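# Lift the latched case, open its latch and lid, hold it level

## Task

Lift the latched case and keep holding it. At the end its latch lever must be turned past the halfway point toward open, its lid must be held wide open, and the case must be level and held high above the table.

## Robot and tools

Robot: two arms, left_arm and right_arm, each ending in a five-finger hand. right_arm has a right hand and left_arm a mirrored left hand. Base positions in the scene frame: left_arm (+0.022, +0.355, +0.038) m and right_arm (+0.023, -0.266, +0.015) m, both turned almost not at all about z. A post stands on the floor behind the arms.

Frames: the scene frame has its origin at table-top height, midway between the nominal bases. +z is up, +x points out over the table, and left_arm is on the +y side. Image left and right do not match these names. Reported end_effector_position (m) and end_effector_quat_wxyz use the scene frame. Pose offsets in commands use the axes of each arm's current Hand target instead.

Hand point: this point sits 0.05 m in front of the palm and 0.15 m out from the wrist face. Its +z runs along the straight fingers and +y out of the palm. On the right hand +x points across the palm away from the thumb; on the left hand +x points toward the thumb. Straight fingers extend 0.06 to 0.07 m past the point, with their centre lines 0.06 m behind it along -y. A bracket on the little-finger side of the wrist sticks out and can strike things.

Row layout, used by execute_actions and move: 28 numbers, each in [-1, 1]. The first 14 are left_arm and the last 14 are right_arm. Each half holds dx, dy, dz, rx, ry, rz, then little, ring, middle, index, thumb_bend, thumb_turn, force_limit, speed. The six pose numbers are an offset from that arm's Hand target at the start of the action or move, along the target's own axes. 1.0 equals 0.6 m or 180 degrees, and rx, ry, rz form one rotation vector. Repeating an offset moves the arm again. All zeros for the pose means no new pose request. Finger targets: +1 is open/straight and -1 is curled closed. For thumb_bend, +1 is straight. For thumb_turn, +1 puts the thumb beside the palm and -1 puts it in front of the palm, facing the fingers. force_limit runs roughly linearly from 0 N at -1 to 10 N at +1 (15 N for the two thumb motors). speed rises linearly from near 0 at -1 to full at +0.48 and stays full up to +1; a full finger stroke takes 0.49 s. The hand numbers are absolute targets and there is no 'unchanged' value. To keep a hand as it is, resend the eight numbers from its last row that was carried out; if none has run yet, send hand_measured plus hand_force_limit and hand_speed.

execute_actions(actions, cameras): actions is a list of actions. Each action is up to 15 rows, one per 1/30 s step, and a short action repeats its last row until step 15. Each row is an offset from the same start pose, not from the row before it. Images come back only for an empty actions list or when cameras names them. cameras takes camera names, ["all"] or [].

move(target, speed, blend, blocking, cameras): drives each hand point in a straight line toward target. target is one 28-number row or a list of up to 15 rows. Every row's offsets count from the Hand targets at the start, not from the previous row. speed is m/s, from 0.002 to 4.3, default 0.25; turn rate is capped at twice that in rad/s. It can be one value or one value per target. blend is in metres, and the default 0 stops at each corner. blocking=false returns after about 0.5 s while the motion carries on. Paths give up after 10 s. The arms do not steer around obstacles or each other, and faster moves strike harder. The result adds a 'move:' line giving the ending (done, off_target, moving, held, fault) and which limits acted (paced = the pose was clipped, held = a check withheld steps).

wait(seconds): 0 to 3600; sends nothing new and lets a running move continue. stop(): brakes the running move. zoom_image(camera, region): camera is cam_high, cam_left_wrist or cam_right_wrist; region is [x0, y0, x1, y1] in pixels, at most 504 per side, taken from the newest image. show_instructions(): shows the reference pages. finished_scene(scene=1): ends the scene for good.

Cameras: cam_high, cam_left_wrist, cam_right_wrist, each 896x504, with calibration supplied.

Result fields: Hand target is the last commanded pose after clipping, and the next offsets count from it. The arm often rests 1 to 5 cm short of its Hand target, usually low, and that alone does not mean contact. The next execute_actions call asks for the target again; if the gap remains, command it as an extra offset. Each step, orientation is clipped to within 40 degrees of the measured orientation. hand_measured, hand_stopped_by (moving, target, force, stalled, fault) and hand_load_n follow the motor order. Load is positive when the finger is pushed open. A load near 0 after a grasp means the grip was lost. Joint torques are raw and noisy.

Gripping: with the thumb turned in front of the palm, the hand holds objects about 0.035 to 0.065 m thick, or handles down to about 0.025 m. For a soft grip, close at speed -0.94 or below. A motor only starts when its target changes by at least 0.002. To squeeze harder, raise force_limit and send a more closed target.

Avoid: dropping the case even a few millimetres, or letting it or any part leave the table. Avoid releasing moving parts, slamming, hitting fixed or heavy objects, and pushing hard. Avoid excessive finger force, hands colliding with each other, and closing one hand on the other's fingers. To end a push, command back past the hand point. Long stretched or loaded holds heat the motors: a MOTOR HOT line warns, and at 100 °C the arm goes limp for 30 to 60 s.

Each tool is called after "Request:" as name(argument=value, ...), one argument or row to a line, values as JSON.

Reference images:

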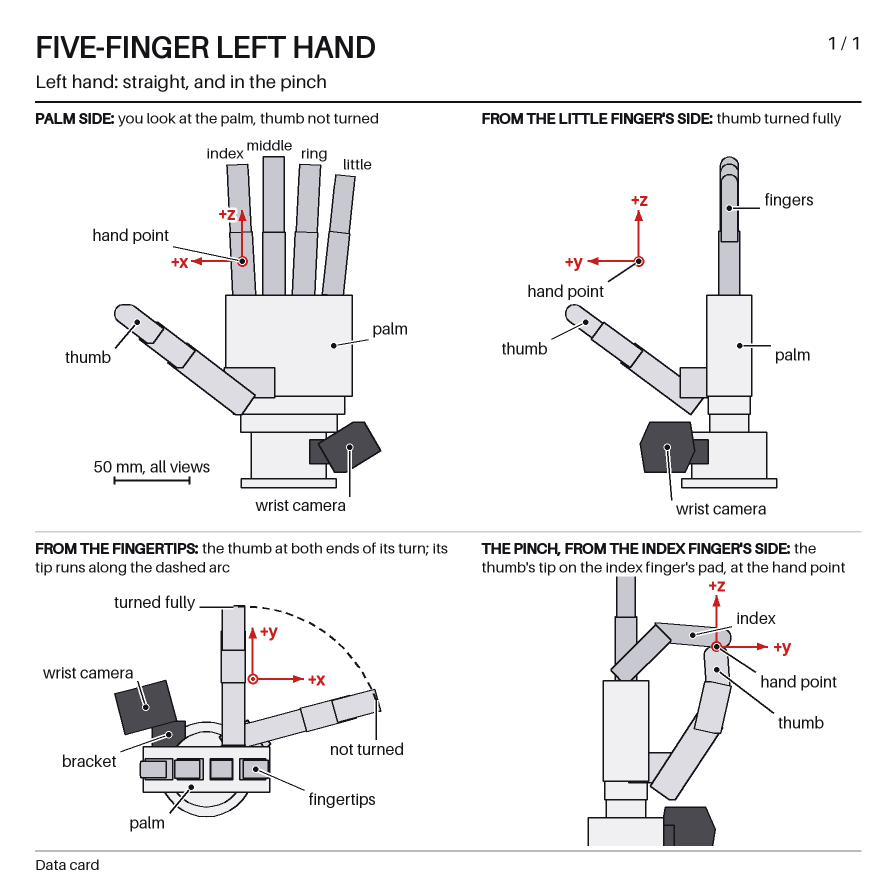

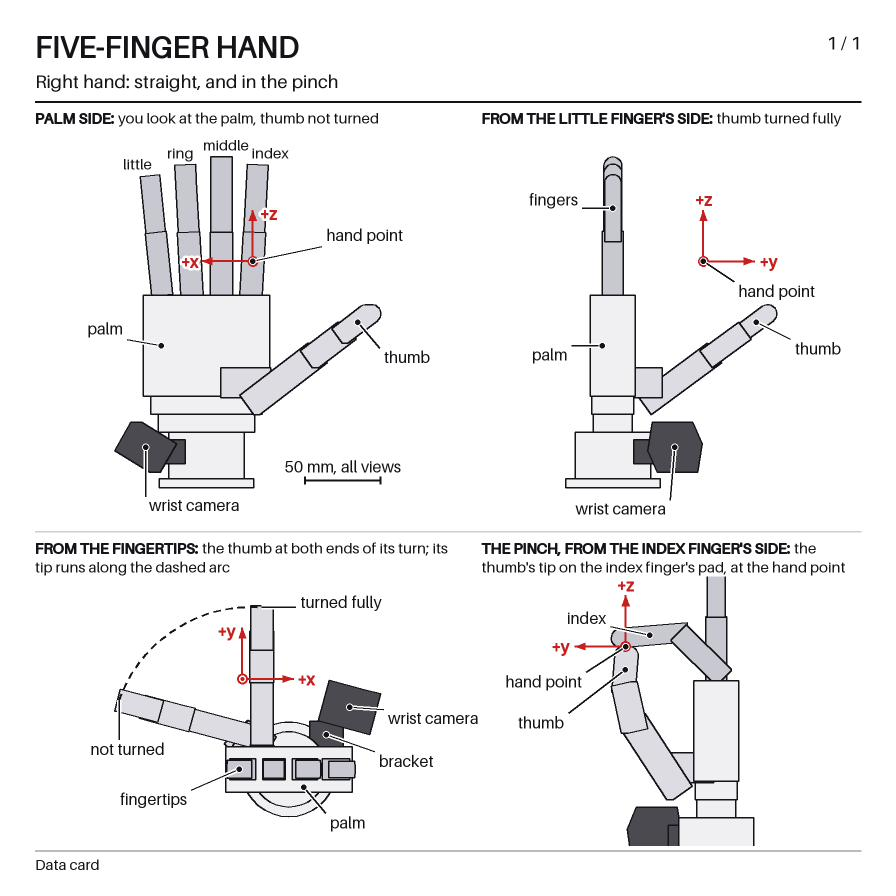

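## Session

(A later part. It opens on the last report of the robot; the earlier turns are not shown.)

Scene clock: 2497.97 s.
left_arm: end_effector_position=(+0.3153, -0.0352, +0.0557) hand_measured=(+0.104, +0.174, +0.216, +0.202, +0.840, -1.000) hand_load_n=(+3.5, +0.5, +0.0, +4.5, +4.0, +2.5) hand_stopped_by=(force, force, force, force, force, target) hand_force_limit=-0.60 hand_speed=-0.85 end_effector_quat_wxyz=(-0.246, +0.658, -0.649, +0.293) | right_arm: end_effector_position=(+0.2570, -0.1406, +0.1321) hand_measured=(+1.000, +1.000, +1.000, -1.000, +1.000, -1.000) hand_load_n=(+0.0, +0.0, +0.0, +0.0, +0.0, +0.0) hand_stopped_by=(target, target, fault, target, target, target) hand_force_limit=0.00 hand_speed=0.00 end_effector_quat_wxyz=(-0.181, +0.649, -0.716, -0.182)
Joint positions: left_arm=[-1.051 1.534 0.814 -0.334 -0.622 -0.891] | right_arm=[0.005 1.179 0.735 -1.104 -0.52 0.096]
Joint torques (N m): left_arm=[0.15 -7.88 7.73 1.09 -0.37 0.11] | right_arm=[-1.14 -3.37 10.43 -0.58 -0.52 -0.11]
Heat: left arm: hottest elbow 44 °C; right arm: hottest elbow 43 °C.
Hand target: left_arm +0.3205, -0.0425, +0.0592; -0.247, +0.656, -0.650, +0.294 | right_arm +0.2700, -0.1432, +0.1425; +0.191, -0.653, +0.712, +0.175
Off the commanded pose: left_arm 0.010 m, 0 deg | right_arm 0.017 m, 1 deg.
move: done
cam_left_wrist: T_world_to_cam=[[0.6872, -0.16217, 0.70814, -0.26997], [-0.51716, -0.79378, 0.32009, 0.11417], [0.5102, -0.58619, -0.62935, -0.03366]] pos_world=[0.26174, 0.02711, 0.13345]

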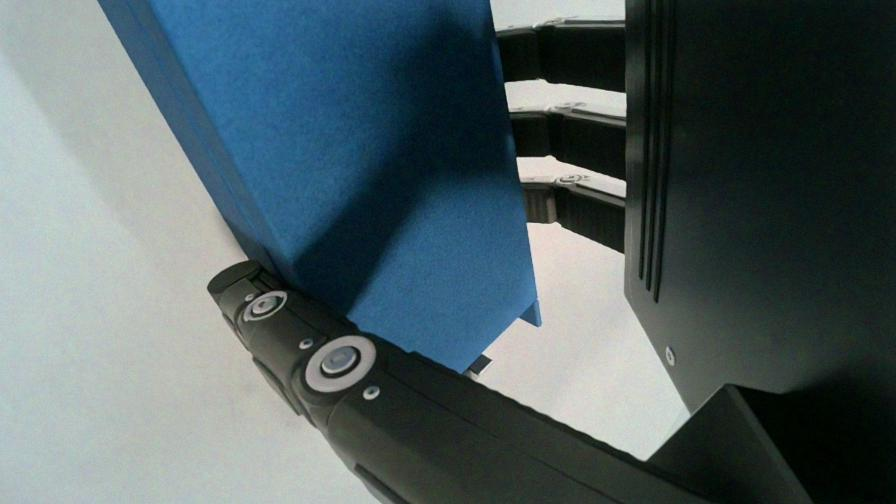

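Request:
move(
  target=[
    [0,0,0,0,0,0,0.45,0.45,0.45,0.45,0.98,-1,-0.6,-0.5,0,0,0,0,0,0,1,1,1,-1,1,-1,0,0],
    [0.015,-0.03,-0.022,0,0,0,0.45,0.45,0.45,0.45,0.98,-1,-0.6,-0.5,0,0,0,0,0,0,1,1,1,-1,1,-1,0,0],
  ],
  speed=0.05,
  cameras=["cam_left_wrist"],
)

Scene clock: 2505.27 s.
left_arm: end_effector_position=(+0.3111, -0.0348, +0.0607) hand_measured=(+0.450, +0.450, +0.450, +0.450, +0.980, -1.000) hand_load_n=(+0.0, +0.0, +0.0, +0.0, -0.5, +0.5) hand_stopped_by=(target, target, target, target, target, target) hand_force_limit=-0.60 hand_speed=-0.50 end_effector_quat_wxyz=(-0.250, +0.653, -0.660, +0.275) | right_arm: end_effector_position=(+0.2570, -0.1406, +0.1321) hand_measured=(+1.000, +1.000, +1.000, -1.000, +1.000, -1.000) hand_load_n=(+0.0, +0.0, +0.0, +0.0, +0.0, +0.0) hand_stopped_by=(target, target, fault, target, target, target) hand_force_limit=0.00 hand_speed=0.00 end_effector_quat_wxyz=(-0.181, +0.649, -0.716, -0.182)
Joint positions: left_arm=[-1.057 1.531 0.844 -0.408 -0.62 -0.889] | right_arm=[0.005 1.179 0.735 -1.104 -0.52 0.096]
Joint torques (N m): left_arm=[0.38 -9.82 9.06 1.02 -0.53 0.06] | right_arm=[-1.08 -3.08 10.4 -0.59 -0.52 -0.11]
Heat: left arm: hottest elbow 44 °C; right arm: hottest elbow 43 °C.
Hand target: left_arm +0.3238, -0.0500, +0.0818; -0.247, +0.656, -0.649, +0.294 | right_arm +0.2700, -0.1432, +0.1425; +0.191, -0.653, +0.712, +0.175
Off the commanded pose: left_arm 0.029 m, 3 deg | right_arm 0.017 m, 1 deg.
move: off_target (left_arm)
cam_left_wrist: T_world_to_cam=[[0.70053, -0.19348, 0.68689, -0.2745], [-0.51771, -0.80027, 0.30257, 0.11171], [0.49115, -0.56757, -0.66078, -0.01972]] pos_world=[0.25982, 0.02509, 0.14172]

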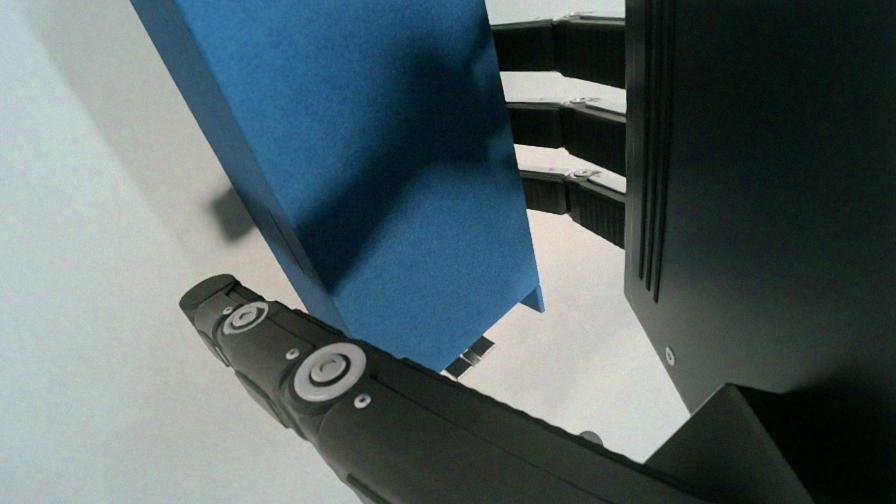

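Request:
move(
  target=[0.0365,-0.0342,-0.0332,0,0,0,0.45,0.45,0.45,0.45,0.98,-1,-0.6,-0.5,0,0,0,0,0,0,1,1,1,-1,1,-1,0,0],
  speed=0.08,
  cameras=["cam_left_wrist"],
)

Scene clock: 2511.20 s.
left_arm: end_effector_position=(+0.3168, -0.0508, +0.0869) hand_measured=(+0.450, +0.450, +0.450, +0.450, +0.980, -1.000) hand_load_n=(+0.0, +0.0, +0.0, +0.0, +0.0, +0.0) hand_stopped_by=(target, target, target, target, target, target) hand_force_limit=-0.60 hand_speed=-0.50 end_effector_quat_wxyz=(-0.254, +0.653, -0.661, +0.270) | right_arm: end_effector_position=(+0.2570, -0.1406, +0.1321) hand_measured=(+1.000, +1.000, +1.000, -1.000, +1.000, -1.000) hand_load_n=(+0.0, +0.0, +0.0, +0.0, +0.0, +0.0) hand_stopped_by=(target, target, fault, target, target, target) hand_force_limit=0.00 hand_speed=0.00 end_effector_quat_wxyz=(-0.181, +0.649, -0.716, -0.182)
Joint positions: left_arm=[-1.067 1.531 0.934 -0.518 -0.63 -0.9] | right_arm=[0.005 1.179 0.735 -1.104 -0.52 0.096]
Joint torques (N m): left_arm=[-0.62 -10.34 9.55 1.09 -0.56 -0.08] | right_arm=[-1.2 -3.25 10.41 -0.55 -0.53 -0.11]
Heat: left arm: hottest elbow 44 °C; right arm: hottest elbow 43 °C.
Hand target: left_arm +0.3239, -0.0699, +0.1118; -0.247, +0.656, -0.649, +0.294 | right_arm +0.2700, -0.1432, +0.1425; +0.191, -0.653, +0.712, +0.175
Off the commanded pose: left_arm 0.032 m, 3 deg | right_arm 0.017 m, 1 deg.
move: off_target (left_arm)
cam_left_wrist: T_world_to_cam=[[0.70262, -0.20065, 0.68269, -0.3003], [-0.51439, -0.80614, 0.29248, 0.09347], [0.49165, -0.55667, -0.66962, -0.01312]] pos_world=[0.26553, 0.0078, 0.16889]

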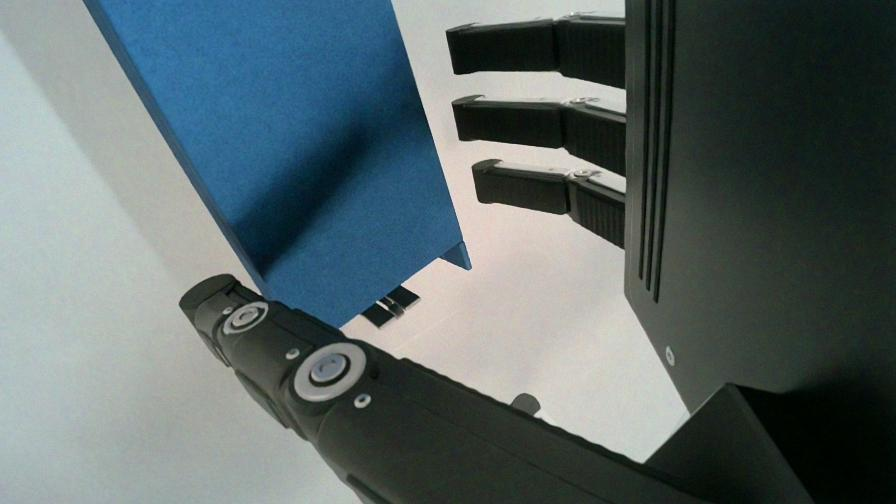

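Request:
move(
  target=[
    [-0.0518,0.0293,0.0176,0,0,0,0.45,0.45,0.45,0.45,0.98,-1,-0.6,-0.5,0,0,0,0,0,0,1,1,1,-1,1,-1,0,0],
    [-0.0518,0.0646,0.0528,0,0,0,0.45,0.45,0.45,0.45,0.98,-1,-0.6,-0.5,0,0,0,0,0,0,1,1,1,-1,1,-1,0,0],
  ],
  speed=0.06,
  cameras=["cam_left_wrist"],
)

Scene clock: 2521.93 s.
left_arm: end_effector_position=(+0.3176, -0.0428, +0.0631) hand_measured=(+0.450, +0.450, +0.450, +0.450, +0.980, -1.000) hand_load_n=(+0.0, +0.0, +0.0, +0.0, +0.0, +0.0) hand_stopped_by=(target, target, target, target, target, target) hand_force_limit=-0.60 hand_speed=-0.50 end_effector_quat_wxyz=(-0.246, +0.658, -0.649, +0.294) | right_arm: end_effector_position=(+0.2570, -0.1406, +0.1321) hand_measured=(+1.000, +1.000, +1.000, -1.000, +1.000, -1.000) hand_load_n=(+0.0, +0.0, +0.0, +0.0, +0.0, +0.0) hand_stopped_by=(target, target, fault, target, target, target) hand_force_limit=0.00 hand_speed=0.00 end_effector_quat_wxyz=(-0.181, +0.649, -0.716, -0.182)
Joint positions: left_arm=[-1.055 1.537 0.841 -0.359 -0.623 -0.896] | right_arm=[0.005 1.179 0.735 -1.104 -0.52 0.096]
Joint torques (N m): left_arm=[0.38 -8.23 5.64 1.96 -0.37 0.13] | right_arm=[-1.14 -3.19 10.35 -0.65 -0.53 -0.11]
Heat: left arm: hottest elbow 45 °C; right arm: hottest elbow 43 °C.
Hand target: left_arm +0.3195, -0.0422, +0.0603; -0.247, +0.656, -0.649, +0.295 | right_arm +0.2700, -0.1432, +0.1425; +0.191, -0.653, +0.712, +0.175
Off the commanded pose: left_arm 0.004 m, 0 deg | right_arm 0.017 m, 1 deg.
move: done
cam_left_wrist: T_world_to_cam=[[0.68653, -0.16055, 0.70915, -0.27786], [-0.51767, -0.79281, 0.32167, 0.10706], [0.51058, -0.58794, -0.6274, -0.03497]] pos_world=[0.26404, 0.01971, 0.14066]

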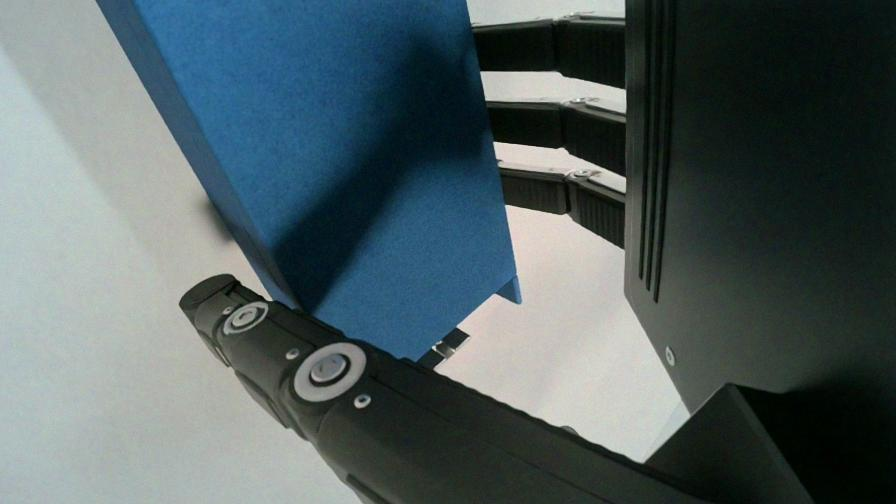

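Request:
move(
  target=[
    [0,0,0,0,0,0,-0.1,-0.1,-0.1,-0.1,0.6,-1,-0.6,-0.85,0,0,0,0,0,0,1,1,1,-1,1,-1,0,0],
    [0,0,0,0,0,0,-0.5,-0.5,-0.5,-0.5,0.5,-1,-0.1,-0.85,0,0,0,0,0,0,1,1,1,-1,1,-1,0,0],
  ],
  speed=0.06,
  cameras=[],
)

Request:
move(
  target=[
    [0,0,0,0,0,0,-0.7,-0.7,-0.7,-0.7,0.4,-1,0.7,-0.88,0,0,0,0,0,0,1,1,1,-1,1,-1,0,0],
    [0,0,0,0,0,0,-0.8,-0.8,-0.8,-0.8,0.3,-1,1.0,-0.88,0,0,0,0,0,0,1,1,1,-1,1,-1,0,0],
  ],
  speed=0.06,
  cameras=["cam_left_wrist","cam_right_wrist"],
)

Scene clock: 2529.43 s.
left_arm: end_effector_position=(+0.3175, -0.0429, +0.0630) hand_measured=(+0.050, +0.122, +0.176, +0.176, +0.846, -1.000) hand_load_n=(+4.5, +5.5, +3.0, +2.5, +10.5, +7.5) hand_stopped_by=(force, force, force, force, force, target) hand_force_limit=-0.10 hand_speed=-0.85 end_effector_quat_wxyz=(-0.246, +0.658, -0.649, +0.294) | right_arm: end_effector_position=(+0.2570, -0.1406, +0.1321) hand_measured=(+1.000, +1.000, +1.000, -1.000, +1.000, -1.000) hand_load_n=(+0.0, +0.0, +0.0, +0.0, +0.0, +0.0) hand_stopped_by=(target, target, fault, target, target, target) hand_force_limit=0.00 hand_speed=0.00 end_effector_quat_wxyz=(-0.181, +0.649, -0.716, -0.182)
Joint positions: left_arm=[-1.055 1.537 0.841 -0.359 -0.623 -0.896] | right_arm=[0.005 1.179 0.735 -1.104 -0.52 0.096]
Joint torques (N m): left_arm=[0.21 -8.23 5.61 1.99 -0.4 0.13] | right_arm=[-0.97 -3.25 10.37 -0.59 -0.52 -0.1]
Heat: left arm: hottest elbow 44 °C; right arm: hottest elbow 43 °C.
Hand target: left_arm +0.3195, -0.0422, +0.0602; -0.247, +0.656, -0.649, +0.294 | right_arm +0.2700, -0.1432, +0.1425; +0.191, -0.653, +0.712, +0.175
Off the commanded pose: left_arm 0.004 m, 0 deg | right_arm 0.017 m, 1 deg.
move: done

Scene clock: 2530.43 s.
left_arm: end_effector_position=(+0.3174, -0.0429, +0.0627) hand_measured=(-0.012, +0.062, +0.118, +0.124, +0.852, -1.000) hand_load_n=(+6.0, +10.0, +11.5, +7.0, +25.0, +11.5) hand_stopped_by=(force, force, force, force, force, target) hand_force_limit=1.00 hand_speed=-0.88 end_effector_quat_wxyz=(-0.245, +0.658, -0.649, +0.294) | right_arm: end_effector_position=(+0.2570, -0.1406, +0.1321) hand_measured=(+1.000, +1.000, +1.000, -1.000, +1.000, -1.000) hand_load_n=(+0.0, +0.0, +0.0, +0.0, +0.0, +0.0) hand_stopped_by=(target, target, fault, target, target, target) hand_force_limit=0.00 hand_speed=0.00 end_effector_quat_wxyz=(-0.181, +0.649, -0.716, -0.182)
Joint positions: left_arm=[-1.055 1.538 0.841 -0.359 -0.622 -0.896] | right_arm=[0.005 1.179 0.735 -1.104 -0.52 0.096]
Joint torques (N m): left_arm=[0.38 -8.41 5.65 1.95 -0.39 0.13] | right_arm=[-1.2 -3.19 10.37 -0.59 -0.53 -0.11]
Heat: left arm: hottest elbow 44 °C; right arm: hottest elbow 43 °C.
Hand target: left_arm +0.3195, -0.0421, +0.0602; -0.247, +0.656, -0.649, +0.294 | right_arm +0.2700, -0.1432, +0.1425; +0.191, -0.653, +0.712, +0.175
Off the commanded pose: left_arm 0.003 m, 0 deg | right_arm 0.017 m, 1 deg.
move: done
cam_left_wrist: T_world_to_cam=[[0.68729, -0.16106, 0.70831, -0.27759], [-0.51775, -0.79256, 0.32216, 0.10701], [0.50948, -0.58814, -0.6281, -0.03484]] pos_world=[0.26394, 0.01961, 0.14026]
cam_right_wrist: T_world_to_cam=[[-0.98019, -0.15371, -0.12489, 0.24866], [-0.18098, 0.43902, 0.88006, -0.0156], [-0.08044, 0.88523, -0.45814, 0.32033]] pos_world=[0.26669, -0.2385, 0.19154]

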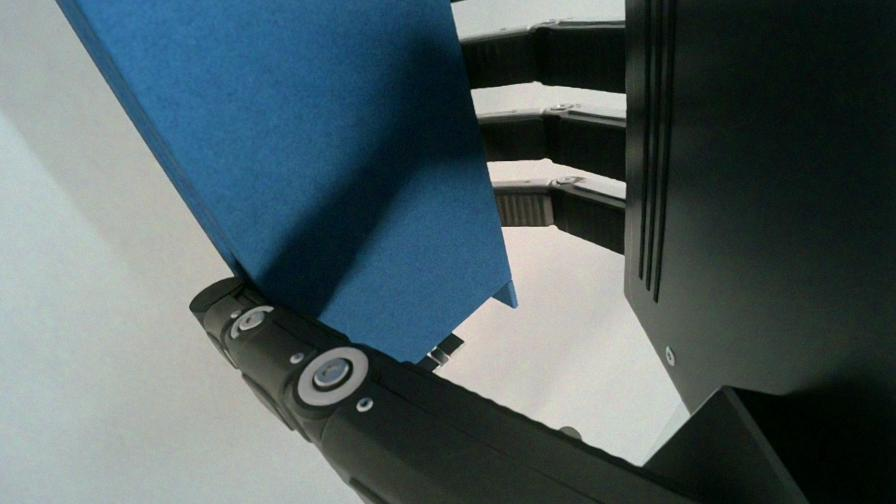

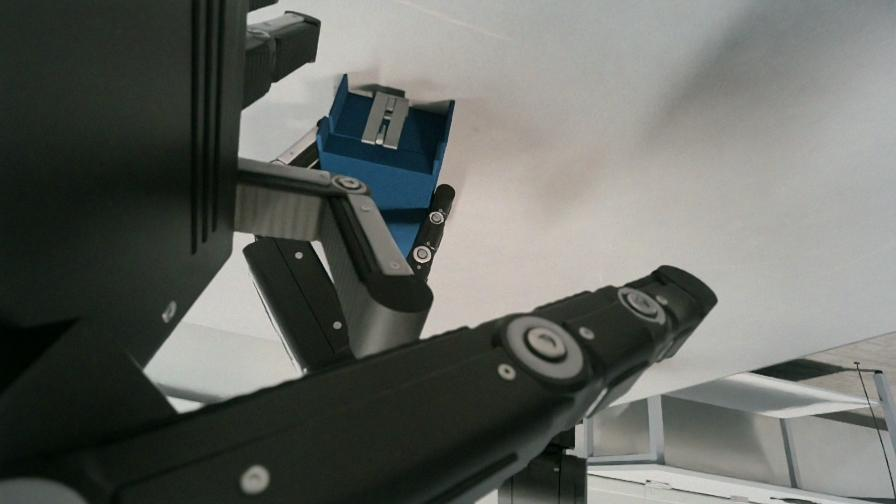

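Request:
zoom_image(
  camera="cam_right_wrist",
  region=[305, 60, 465, 180],
)

Request:
zoom_image(
  camera="cam_left_wrist",
  region=[400, 280, 600, 420],
)

Scaled by 3.150 from the camera's image (finer frame: 1280x720).

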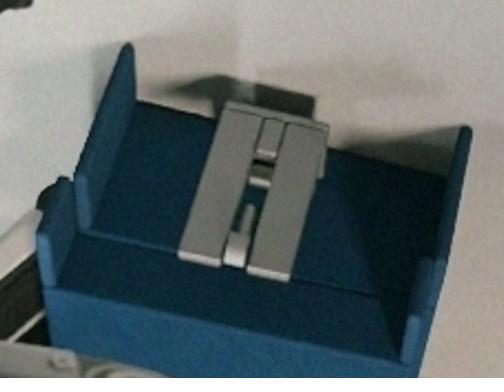

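Scaled by 2.520 from the camera's image (finer frame: 1280x720).

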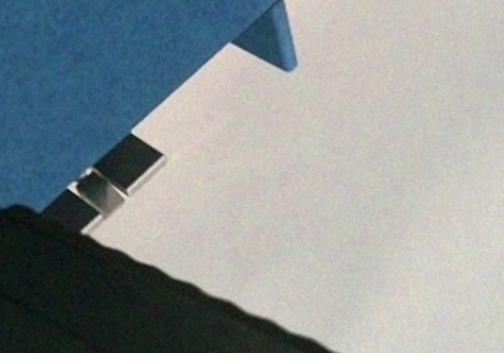

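Request:
move(
  target=[
    [0,0,0,0,0,0,-0.8,-0.8,-0.8,-0.8,0.3,-1,1.0,-0.88,-0.138,0.0538,0.0362,0,0,0,1,1,1,-1,1,-1,0,0],
    [0,0,0,0,0,0,-0.8,-0.8,-0.8,-0.8,0.3,-1,1.0,-0.88,-0.1098,0.057,0.0815,0,0,0,1,1,1,-1,1,-1,0,0],
  ],
  speed=[0.12,0.05],
  cameras=["cam_left_wrist","cam_right_wrist"],
)

Request:
zoom_image(
  camera="cam_left_wrist",
  region=[400, 280, 600, 420],
)

Scene clock: 2549.93 s.
left_arm: end_effector_position=(+0.3174, -0.0429, +0.0627) hand_measured=(-0.012, +0.062, +0.118, +0.124, +0.852, -1.000) hand_load_n=(+6.0, +10.5, +11.5, +7.0, +25.0, +11.5) hand_stopped_by=(force, force, force, force, force, target) hand_force_limit=1.00 hand_speed=-0.88 end_effector_quat_wxyz=(-0.245, +0.658, -0.649, +0.294) | right_arm: end_effector_position=(+0.2401, -0.0630, +0.1339) hand_measured=(+1.000, +1.000, +1.000, -1.000, +1.000, -1.000) hand_load_n=(+0.0, +0.0, +0.0, +0.0, -0.5, +0.0) hand_stopped_by=(target, target, fault, target, target, target) hand_force_limit=0.00 hand_speed=0.00 end_effector_quat_wxyz=(-0.188, +0.654, -0.712, -0.176)
Joint positions: left_arm=[-1.055 1.538 0.841 -0.359 -0.622 -0.896] | right_arm=[0.289 1.111 0.69 -0.954 -0.486 0.41]
Joint torques (N m): left_arm=[0.44 -8.35 5.56 1.95 -0.41 0.14] | right_arm=[0.44 -2.67 7.76 0.73 -0.32 0.14]
Heat: left arm: hottest elbow 43 °C; right arm: hottest elbow 43 °C.
Hand target: left_arm +0.3195, -0.0421, +0.0602; -0.247, +0.656, -0.649, +0.294 | right_arm +0.2429, -0.0592, +0.1329; -0.191, +0.653, -0.712, -0.175
Off the commanded pose: left_arm 0.003 m, 0 deg | right_arm 0.005 m, 0 deg.
move: done
cam_left_wrist: T_world_to_cam=[[0.68729, -0.16106, 0.70831, -0.27759], [-0.51775, -0.79256, 0.32216, 0.10701], [0.50948, -0.58814, -0.6281, -0.03484]] pos_world=[0.26394, 0.01961, 0.14026]
cam_right_wrist: T_world_to_cam=[[-0.97624, -0.16055, -0.14551, 0.2457], [-0.20258, 0.43794, 0.87589, -0.04862], [-0.0769, 0.88455, -0.46005, 0.25044]] pos_world=[0.24927, -0.16079, 0.19356]

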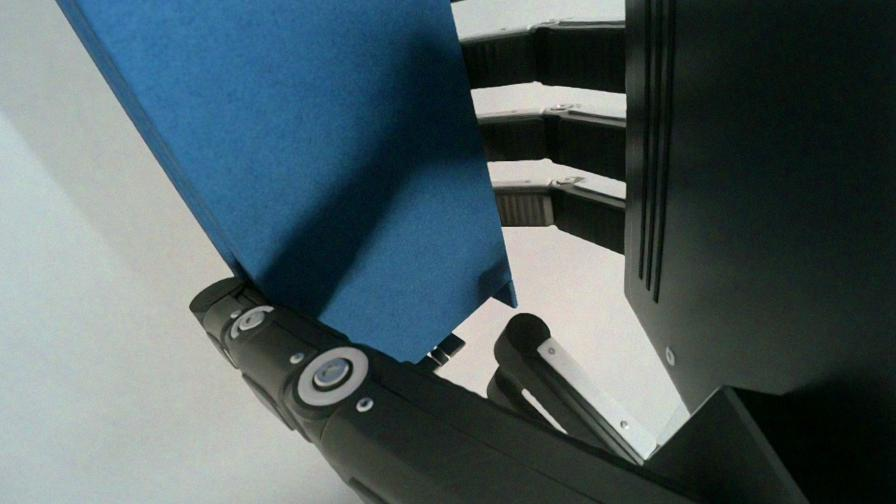

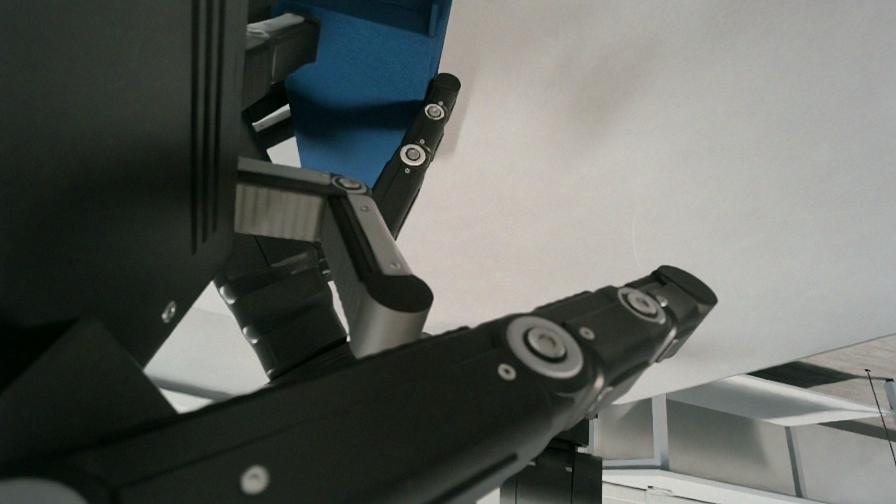

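Scaled by 2.520 from the camera's image (finer frame: 1280x720).

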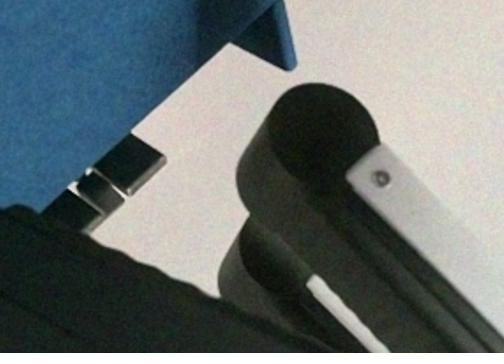

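Request:
move(
  target=[0,0,0,0,0,0,-0.8,-0.8,-0.8,-0.8,0.3,-1,1.0,-0.88,0.010,0.0017,0.0184,0,0,0,1,1,1,-1,1,-1,0,0],
  speed=0.05,
  cameras=["cam_left_wrist","cam_right_wrist"],
)

Request:
zoom_image(
  camera="cam_left_wrist",
  region=[400, 280, 600, 420],
)

Request:
zoom_image(
  camera="cam_right_wrist",
  region=[240, 0, 450, 110],
)

Scene clock: 2562.77 s.
left_arm: end_effector_position=(+0.3174, -0.0429, +0.0625) hand_measured=(-0.012, +0.062, +0.118, +0.124, +0.852, -1.000) hand_load_n=(+6.0, +10.0, +11.5, +7.5, +25.0, +11.0) hand_stopped_by=(force, force, force, force, force, target) hand_force_limit=1.00 hand_speed=-0.88 end_effector_quat_wxyz=(-0.246, +0.658, -0.649, +0.294) | right_arm: end_effector_position=(+0.2396, -0.0630, +0.1215) hand_measured=(+1.000, +1.000, +1.000, -1.000, +1.000, -1.000) hand_load_n=(+0.0, +0.0, +0.0, +0.0, +0.0, +0.0) hand_stopped_by=(target, target, fault, target, target, target) hand_force_limit=0.00 hand_speed=0.00 end_effector_quat_wxyz=(-0.189, +0.653, -0.712, -0.176)
Joint positions: left_arm=[-1.055 1.538 0.841 -0.359 -0.622 -0.896] | right_arm=[0.29 1.127 0.665 -0.911 -0.486 0.413]
Joint torques (N m): left_arm=[0.44 -8.29 5.55 1.98 -0.42 0.15] | right_arm=[0.73 -2.73 7.54 0.69 -0.34 0.17]
Heat: left arm: hottest elbow 43 °C; right arm: hottest elbow 42 °C.
Hand target: left_arm +0.3195, -0.0421, +0.0601; -0.247, +0.656, -0.649, +0.294 | right_arm +0.2419, -0.0587, +0.1204; -0.191, +0.653, -0.712, -0.175
Off the commanded pose: left_arm 0.003 m, 0 deg | right_arm 0.005 m, 0 deg.
move: done
cam_left_wrist: T_world_to_cam=[[0.68743, -0.1613, 0.70812, -0.27752], [-0.51764, -0.79271, 0.32195, 0.10705], [0.5094, -0.58787, -0.62843, -0.03485]] pos_world=[0.26394, 0.01961, 0.14016]
cam_right_wrist: T_world_to_cam=[[-0.97639, -0.15886, -0.1464, 0.24369], [-0.20259, 0.43804, 0.87583, -0.03796], [-0.075, 0.88481, -0.45988, 0.24427]] pos_world=[0.24857, -0.16079, 0.18126]

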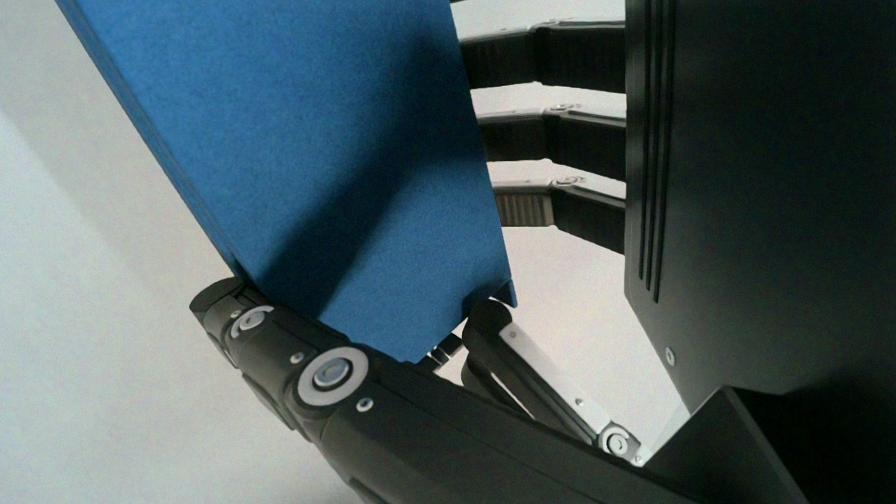

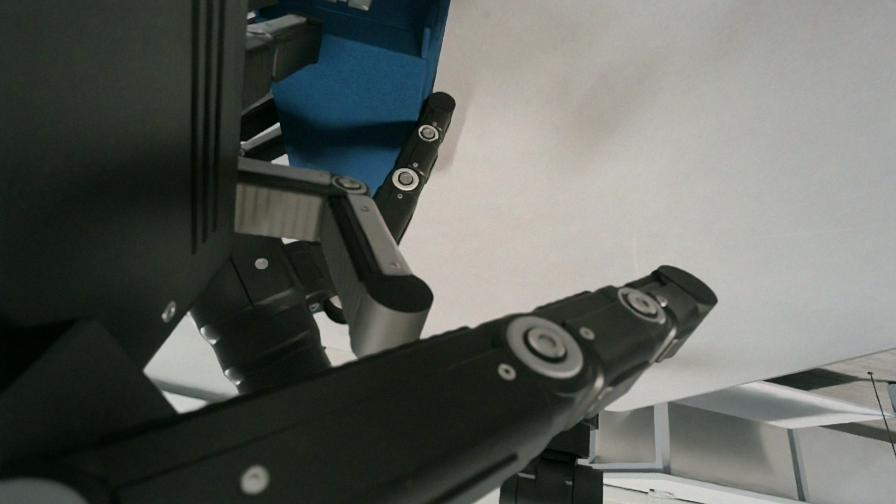

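Scaled by 2.520 from the camera's image (finer frame: 1280x720).

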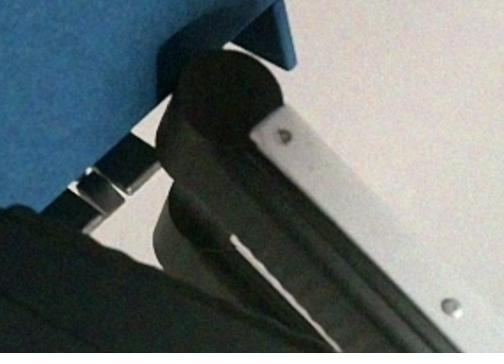

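Scaled by 2.400 from the camera's image (finer frame: 1280x720).

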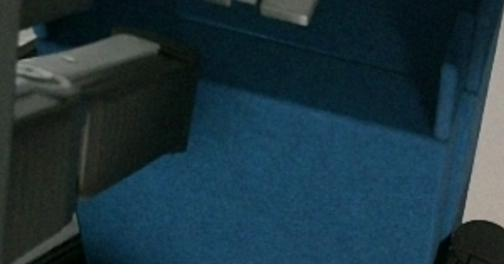

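Request:
move(
  target=[0,0,0,0,0,0,-0.8,-0.8,-0.8,-0.8,0.3,-1,1.0,-0.88,0.06,0,0.002,0,0,0,1,1,1,-1,1,-1,0,0],
  speed=0.04,
  cameras=["cam_left_wrist","cam_right_wrist"],
)

Request:
zoom_image(
  camera="cam_left_wrist",
  region=[400, 280, 600, 420],
)

Request:
zoom_image(
  camera="cam_right_wrist",
  region=[240, 0, 450, 110],
)

Scene clock: 2575.57 s.
left_arm: end_effector_position=(+0.3172, -0.0460, +0.0626) hand_measured=(-0.012, +0.062, +0.118, +0.124, +0.852, -1.000) hand_load_n=(+5.5, +9.5, +10.5, +7.5, +24.5, +13.0) hand_stopped_by=(force, force, force, force, force, target) hand_force_limit=1.00 hand_speed=-0.88 end_effector_quat_wxyz=(-0.241, +0.658, -0.649, +0.297) | right_arm: end_effector_position=(+0.2389, -0.0785, +0.1145) hand_measured=(+1.000, +1.000, +1.000, -1.000, +1.000, -1.000) hand_load_n=(+0.0, +0.0, +0.0, +0.0, +0.0, -0.5) hand_stopped_by=(target, target, fault, target, target, target) hand_force_limit=0.00 hand_speed=0.00 end_effector_quat_wxyz=(-0.204, +0.656, -0.703, -0.182)
Joint positions: left_arm=[-1.055 1.539 0.841 -0.349 -0.614 -0.896] | right_arm=[0.222 1.127 0.635 -0.899 -0.526 0.328]
Joint torques (N m): left_arm=[0.21 -8.47 5.61 1.55 -0.78 0.14] | right_arm=[-2.43 -1.9 6.13 0.28 0.56 -0.12]
Heat: left arm: hottest elbow 43 °C; right arm: hottest elbow 41 °C.
Hand target: left_arm +0.3195, -0.0421, +0.0601; -0.247, +0.656, -0.649, +0.294 | right_arm +0.2392, -0.0891, +0.1014; -0.191, +0.653, -0.712, -0.175
Off the commanded pose: left_arm 0.005 m, 1 deg | right_arm 0.017 m, 2 deg.
move: off_target (right_arm)
cam_left_wrist: T_world_to_cam=[[0.68801, -0.15594, 0.70875, -0.27804], [-0.52033, -0.78679, 0.332, 0.10496], [0.50586, -0.5972, -0.62246, -0.03621]] pos_world=[0.26423, 0.0176, 0.13968]
cam_right_wrist: T_world_to_cam=[[-0.97164, -0.16622, -0.16818, 0.24024], [-0.22307, 0.40831, 0.88517, -0.02361], [-0.07846, 0.89758, -0.43381, 0.25354]] pos_world=[0.24805, -0.178, 0.17129]

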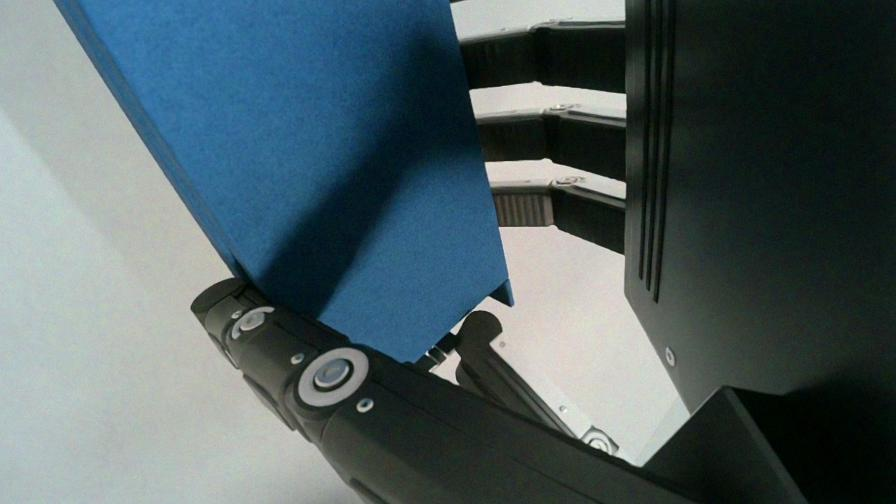

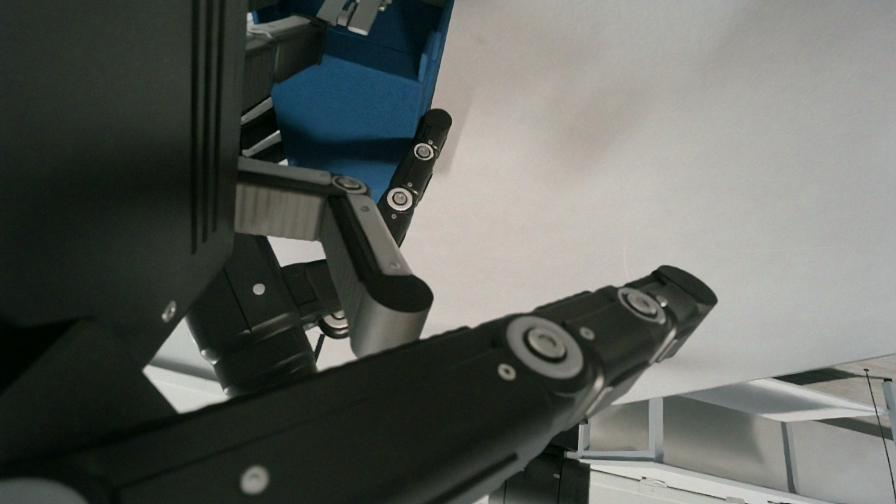

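Scaled by 2.520 from the camera's image (finer frame: 1280x720).

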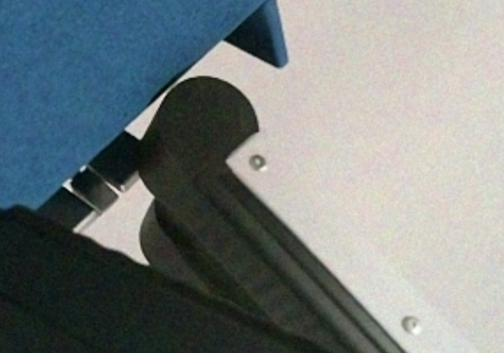

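Scaled by 2.400 from the camera's image (finer frame: 1280x720).

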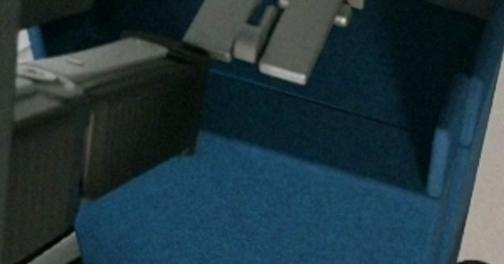

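Request:
zoom_image(
  camera="cam_right_wrist",
  region=[300, 0, 460, 100],
)

Request:
zoom_image(
  camera="cam_left_wrist",
  region=[420, 310, 500, 370],
)

Scaled by 3.150 from the camera's image (finer frame: 1280x720).

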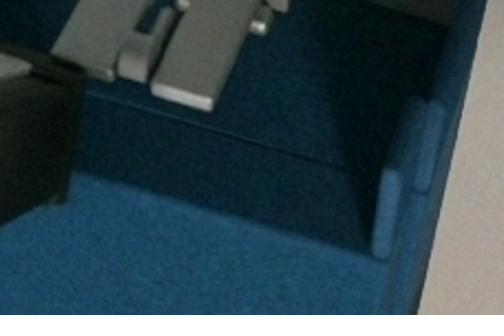

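Scaled by 6.300 from the camera's image (finer frame: 1280x720).

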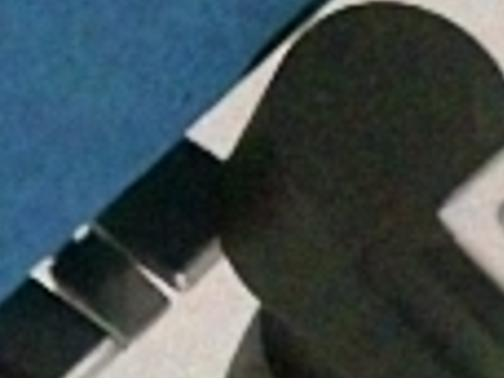

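Request:
move(
  target=[0,0,0,0,0,0,-0.8,-0.8,-0.8,-0.8,0.3,-1,1.0,-0.88,-0.062,0.006,-0.006,0,0,0,1,1,1,-1,1,-1,0,0],
  speed=0.05,
  cameras=["cam_left_wrist","cam_right_wrist"],
)

Request:
zoom_image(
  camera="cam_left_wrist",
  region=[400, 280, 600, 420],
)

Request:
zoom_image(
  camera="cam_right_wrist",
  region=[300, 0, 460, 100],
)

Scene clock: 2629.90 s.
left_arm: end_effector_position=(+0.3179, -0.0441, +0.0622) hand_measured=(-0.012, +0.062, +0.118, +0.124, +0.852, -1.000) hand_load_n=(+6.5, +9.5, +10.0, +5.5, +25.5, +9.5) hand_stopped_by=(force, force, force, force, force, target) hand_force_limit=1.00 hand_speed=-0.88 end_effector_quat_wxyz=(-0.245, +0.657, -0.649, +0.296) | right_arm: end_effector_position=(+0.2370, -0.0673, +0.1165) hand_measured=(+1.000, +1.000, +1.000, -1.000, +1.000, -1.000) hand_load_n=(+0.0, +0.0, +0.0, +0.0, +0.0, -0.5) hand_stopped_by=(target, target, fault, target, target, target) hand_force_limit=0.00 hand_speed=0.00 end_effector_quat_wxyz=(+0.190, -0.648, +0.717, +0.171)
Joint positions: left_arm=[-1.055 1.539 0.839 -0.349 -0.622 -0.893] | right_arm=[0.279 1.114 0.643 -0.899 -0.479 0.417]
Joint torques (N m): left_arm=[0.5 -8.41 5.75 1.58 -0.43 0.1] | right_arm=[1.67 -2.61 9.13 -0.12 -0.56 0.17]
Heat: left arm: hottest elbow 42 °C; right arm: hottest elbow 39 °C.
Hand target: left_arm +0.3194, -0.0421, +0.0600; -0.247, +0.656, -0.650, +0.294 | right_arm +0.2384, -0.0585, +0.1232; +0.191, -0.653, +0.712, +0.175
Off the commanded pose: left_arm 0.003 m, 0 deg | right_arm 0.011 m, 1 deg.
move: off_target (right_arm)
cam_left_wrist: T_world_to_cam=[[0.68474, -0.15986, 0.71104, -0.27708], [-0.5207, -0.78994, 0.32384, 0.10744], [0.50991, -0.59199, -0.62414, -0.03661]] pos_world=[0.26433, 0.0189, 0.13937]
cam_right_wrist: T_world_to_cam=[[-0.9782, -0.14478, -0.14884, 0.24136], [-0.19873, 0.4451, 0.87315, -0.03226], [-0.06016, 0.8837, -0.46417, 0.24251]] pos_world=[0.24428, -0.16501, 0.17666]

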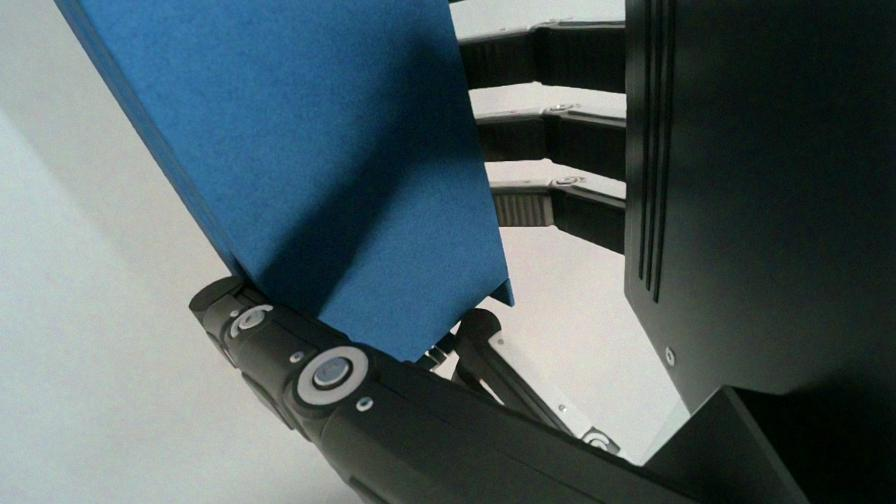

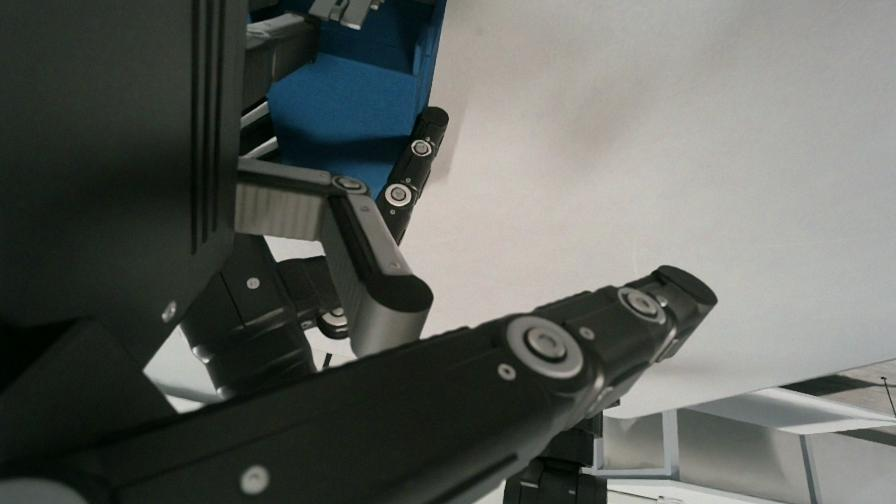

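Scaled by 2.520 from the camera's image (finer frame: 1280x720).

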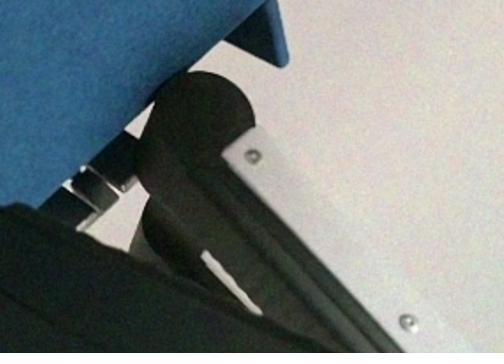

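Scaled by 3.150 from the camera's image (finer frame: 1280x720).

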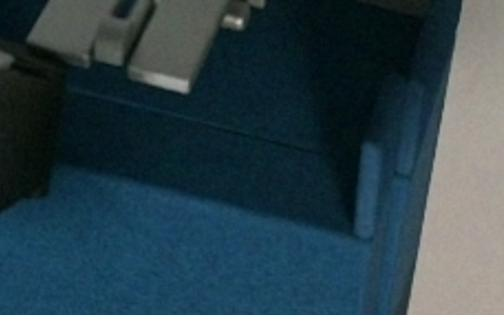

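Request:
move(
  target=[-0.0205,0.0052,0.0047,0,0,0,-0.8,-0.8,-0.8,-0.8,0.3,-1,1.0,-0.88,0.08,0.0,0,0,0,0,1,1,1,-1,1,-1,0,0],
  speed=0.04,
  cameras=["cam_left_wrist","cam_right_wrist"],
)

Request:
zoom_image(
  camera="cam_left_wrist",
  region=[400, 280, 600, 420],
)

Request:
zoom_image(
  camera="cam_right_wrist",
  region=[300, 0, 460, 100],
)

Scene clock: 2644.57 s.
left_arm: end_effector_position=(+0.3180, -0.0487, +0.0622) hand_measured=(-0.012, +0.062, +0.118, +0.124, +0.852, -1.000) hand_load_n=(+4.5, +9.0, +9.5, +7.0, +24.0, +15.0) hand_stopped_by=(force, force, force, force, force, target) hand_force_limit=1.00 hand_speed=-0.88 end_effector_quat_wxyz=(-0.236, +0.655, -0.648, +0.309) | right_arm: end_effector_position=(+0.2366, -0.0851, +0.1135) hand_measured=(+1.000, +1.000, +1.000, -1.000, +1.000, -1.000) hand_load_n=(+0.0, +0.0, +0.0, +0.0, +0.0, +0.0) hand_stopped_by=(target, target, fault, target, target, target) hand_force_limit=0.00 hand_speed=0.00 end_effector_quat_wxyz=(-0.213, +0.660, -0.697, -0.182)
Joint positions: left_arm=[-1.054 1.538 0.827 -0.307 -0.609 -0.885] | right_arm=[0.195 1.115 0.622 -0.899 -0.542 0.287]
Joint torques (N m): left_arm=[1.85 -9.88 3.97 1.11 -0.64 0.18] | right_arm=[-3.14 -1.67 6.12 -0.34 1.01 -0.11]
Heat: left arm: hottest elbow 41 °C; right arm: hottest elbow 39 °C.
Hand target: left_arm +0.3194, -0.0303, +0.0552; -0.247, +0.656, -0.649, +0.294 | right_arm +0.2348, -0.0999, +0.0992; -0.191, +0.653, -0.712, -0.175
Off the commanded pose: left_arm 0.020 m, 2 deg | right_arm 0.021 m, 3 deg.
move: off_target (left_arm, right_arm)
cam_left_wrist: T_world_to_cam=[[0.67828, -0.1485, 0.71964, -0.27588], [-0.53182, -0.77503, 0.34132, 0.10698], [0.50706, -0.61422, -0.60467, -0.0408]] pos_world=[0.26471, 0.01688, 0.13735]
cam_right_wrist: T_world_to_cam=[[-0.96691, -0.17395, -0.18663, 0.23715], [-0.24206, 0.39436, 0.8865, -0.0174], [-0.08061, 0.90234, -0.42342, 0.25867]] pos_world=[0.24594, -0.1853, 0.16922]

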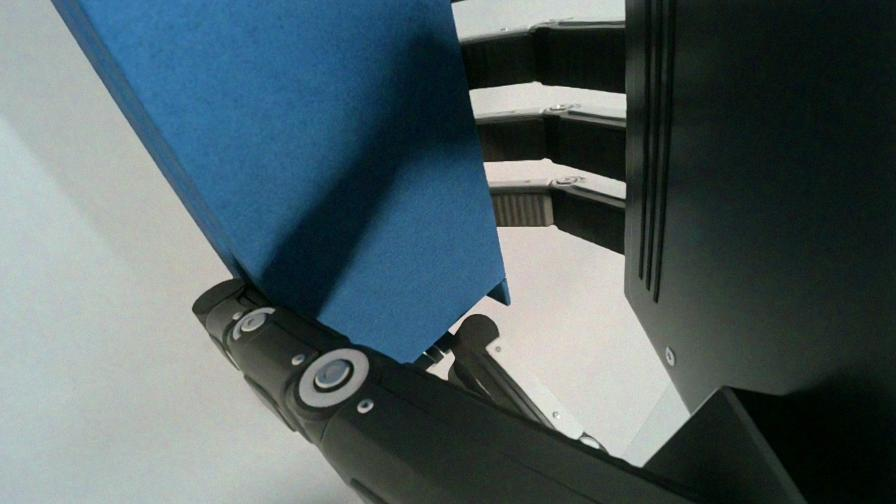

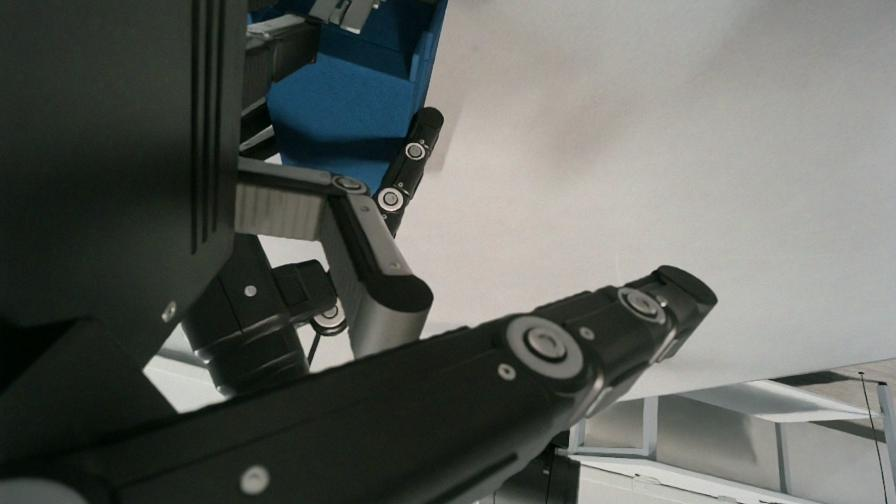

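Scaled by 2.520 from the camera's image (finer frame: 1280x720).

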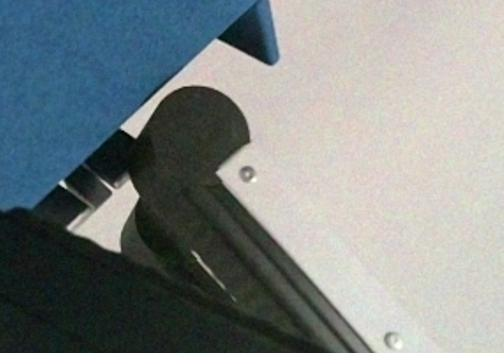

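Scaled by 3.150 from the camera's image (finer frame: 1280x720).

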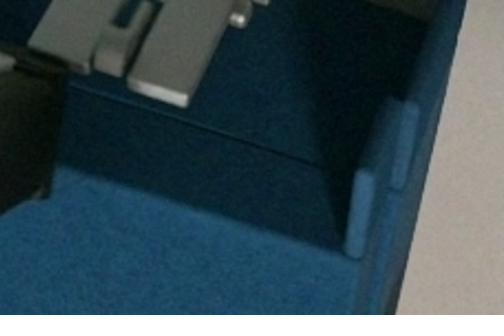

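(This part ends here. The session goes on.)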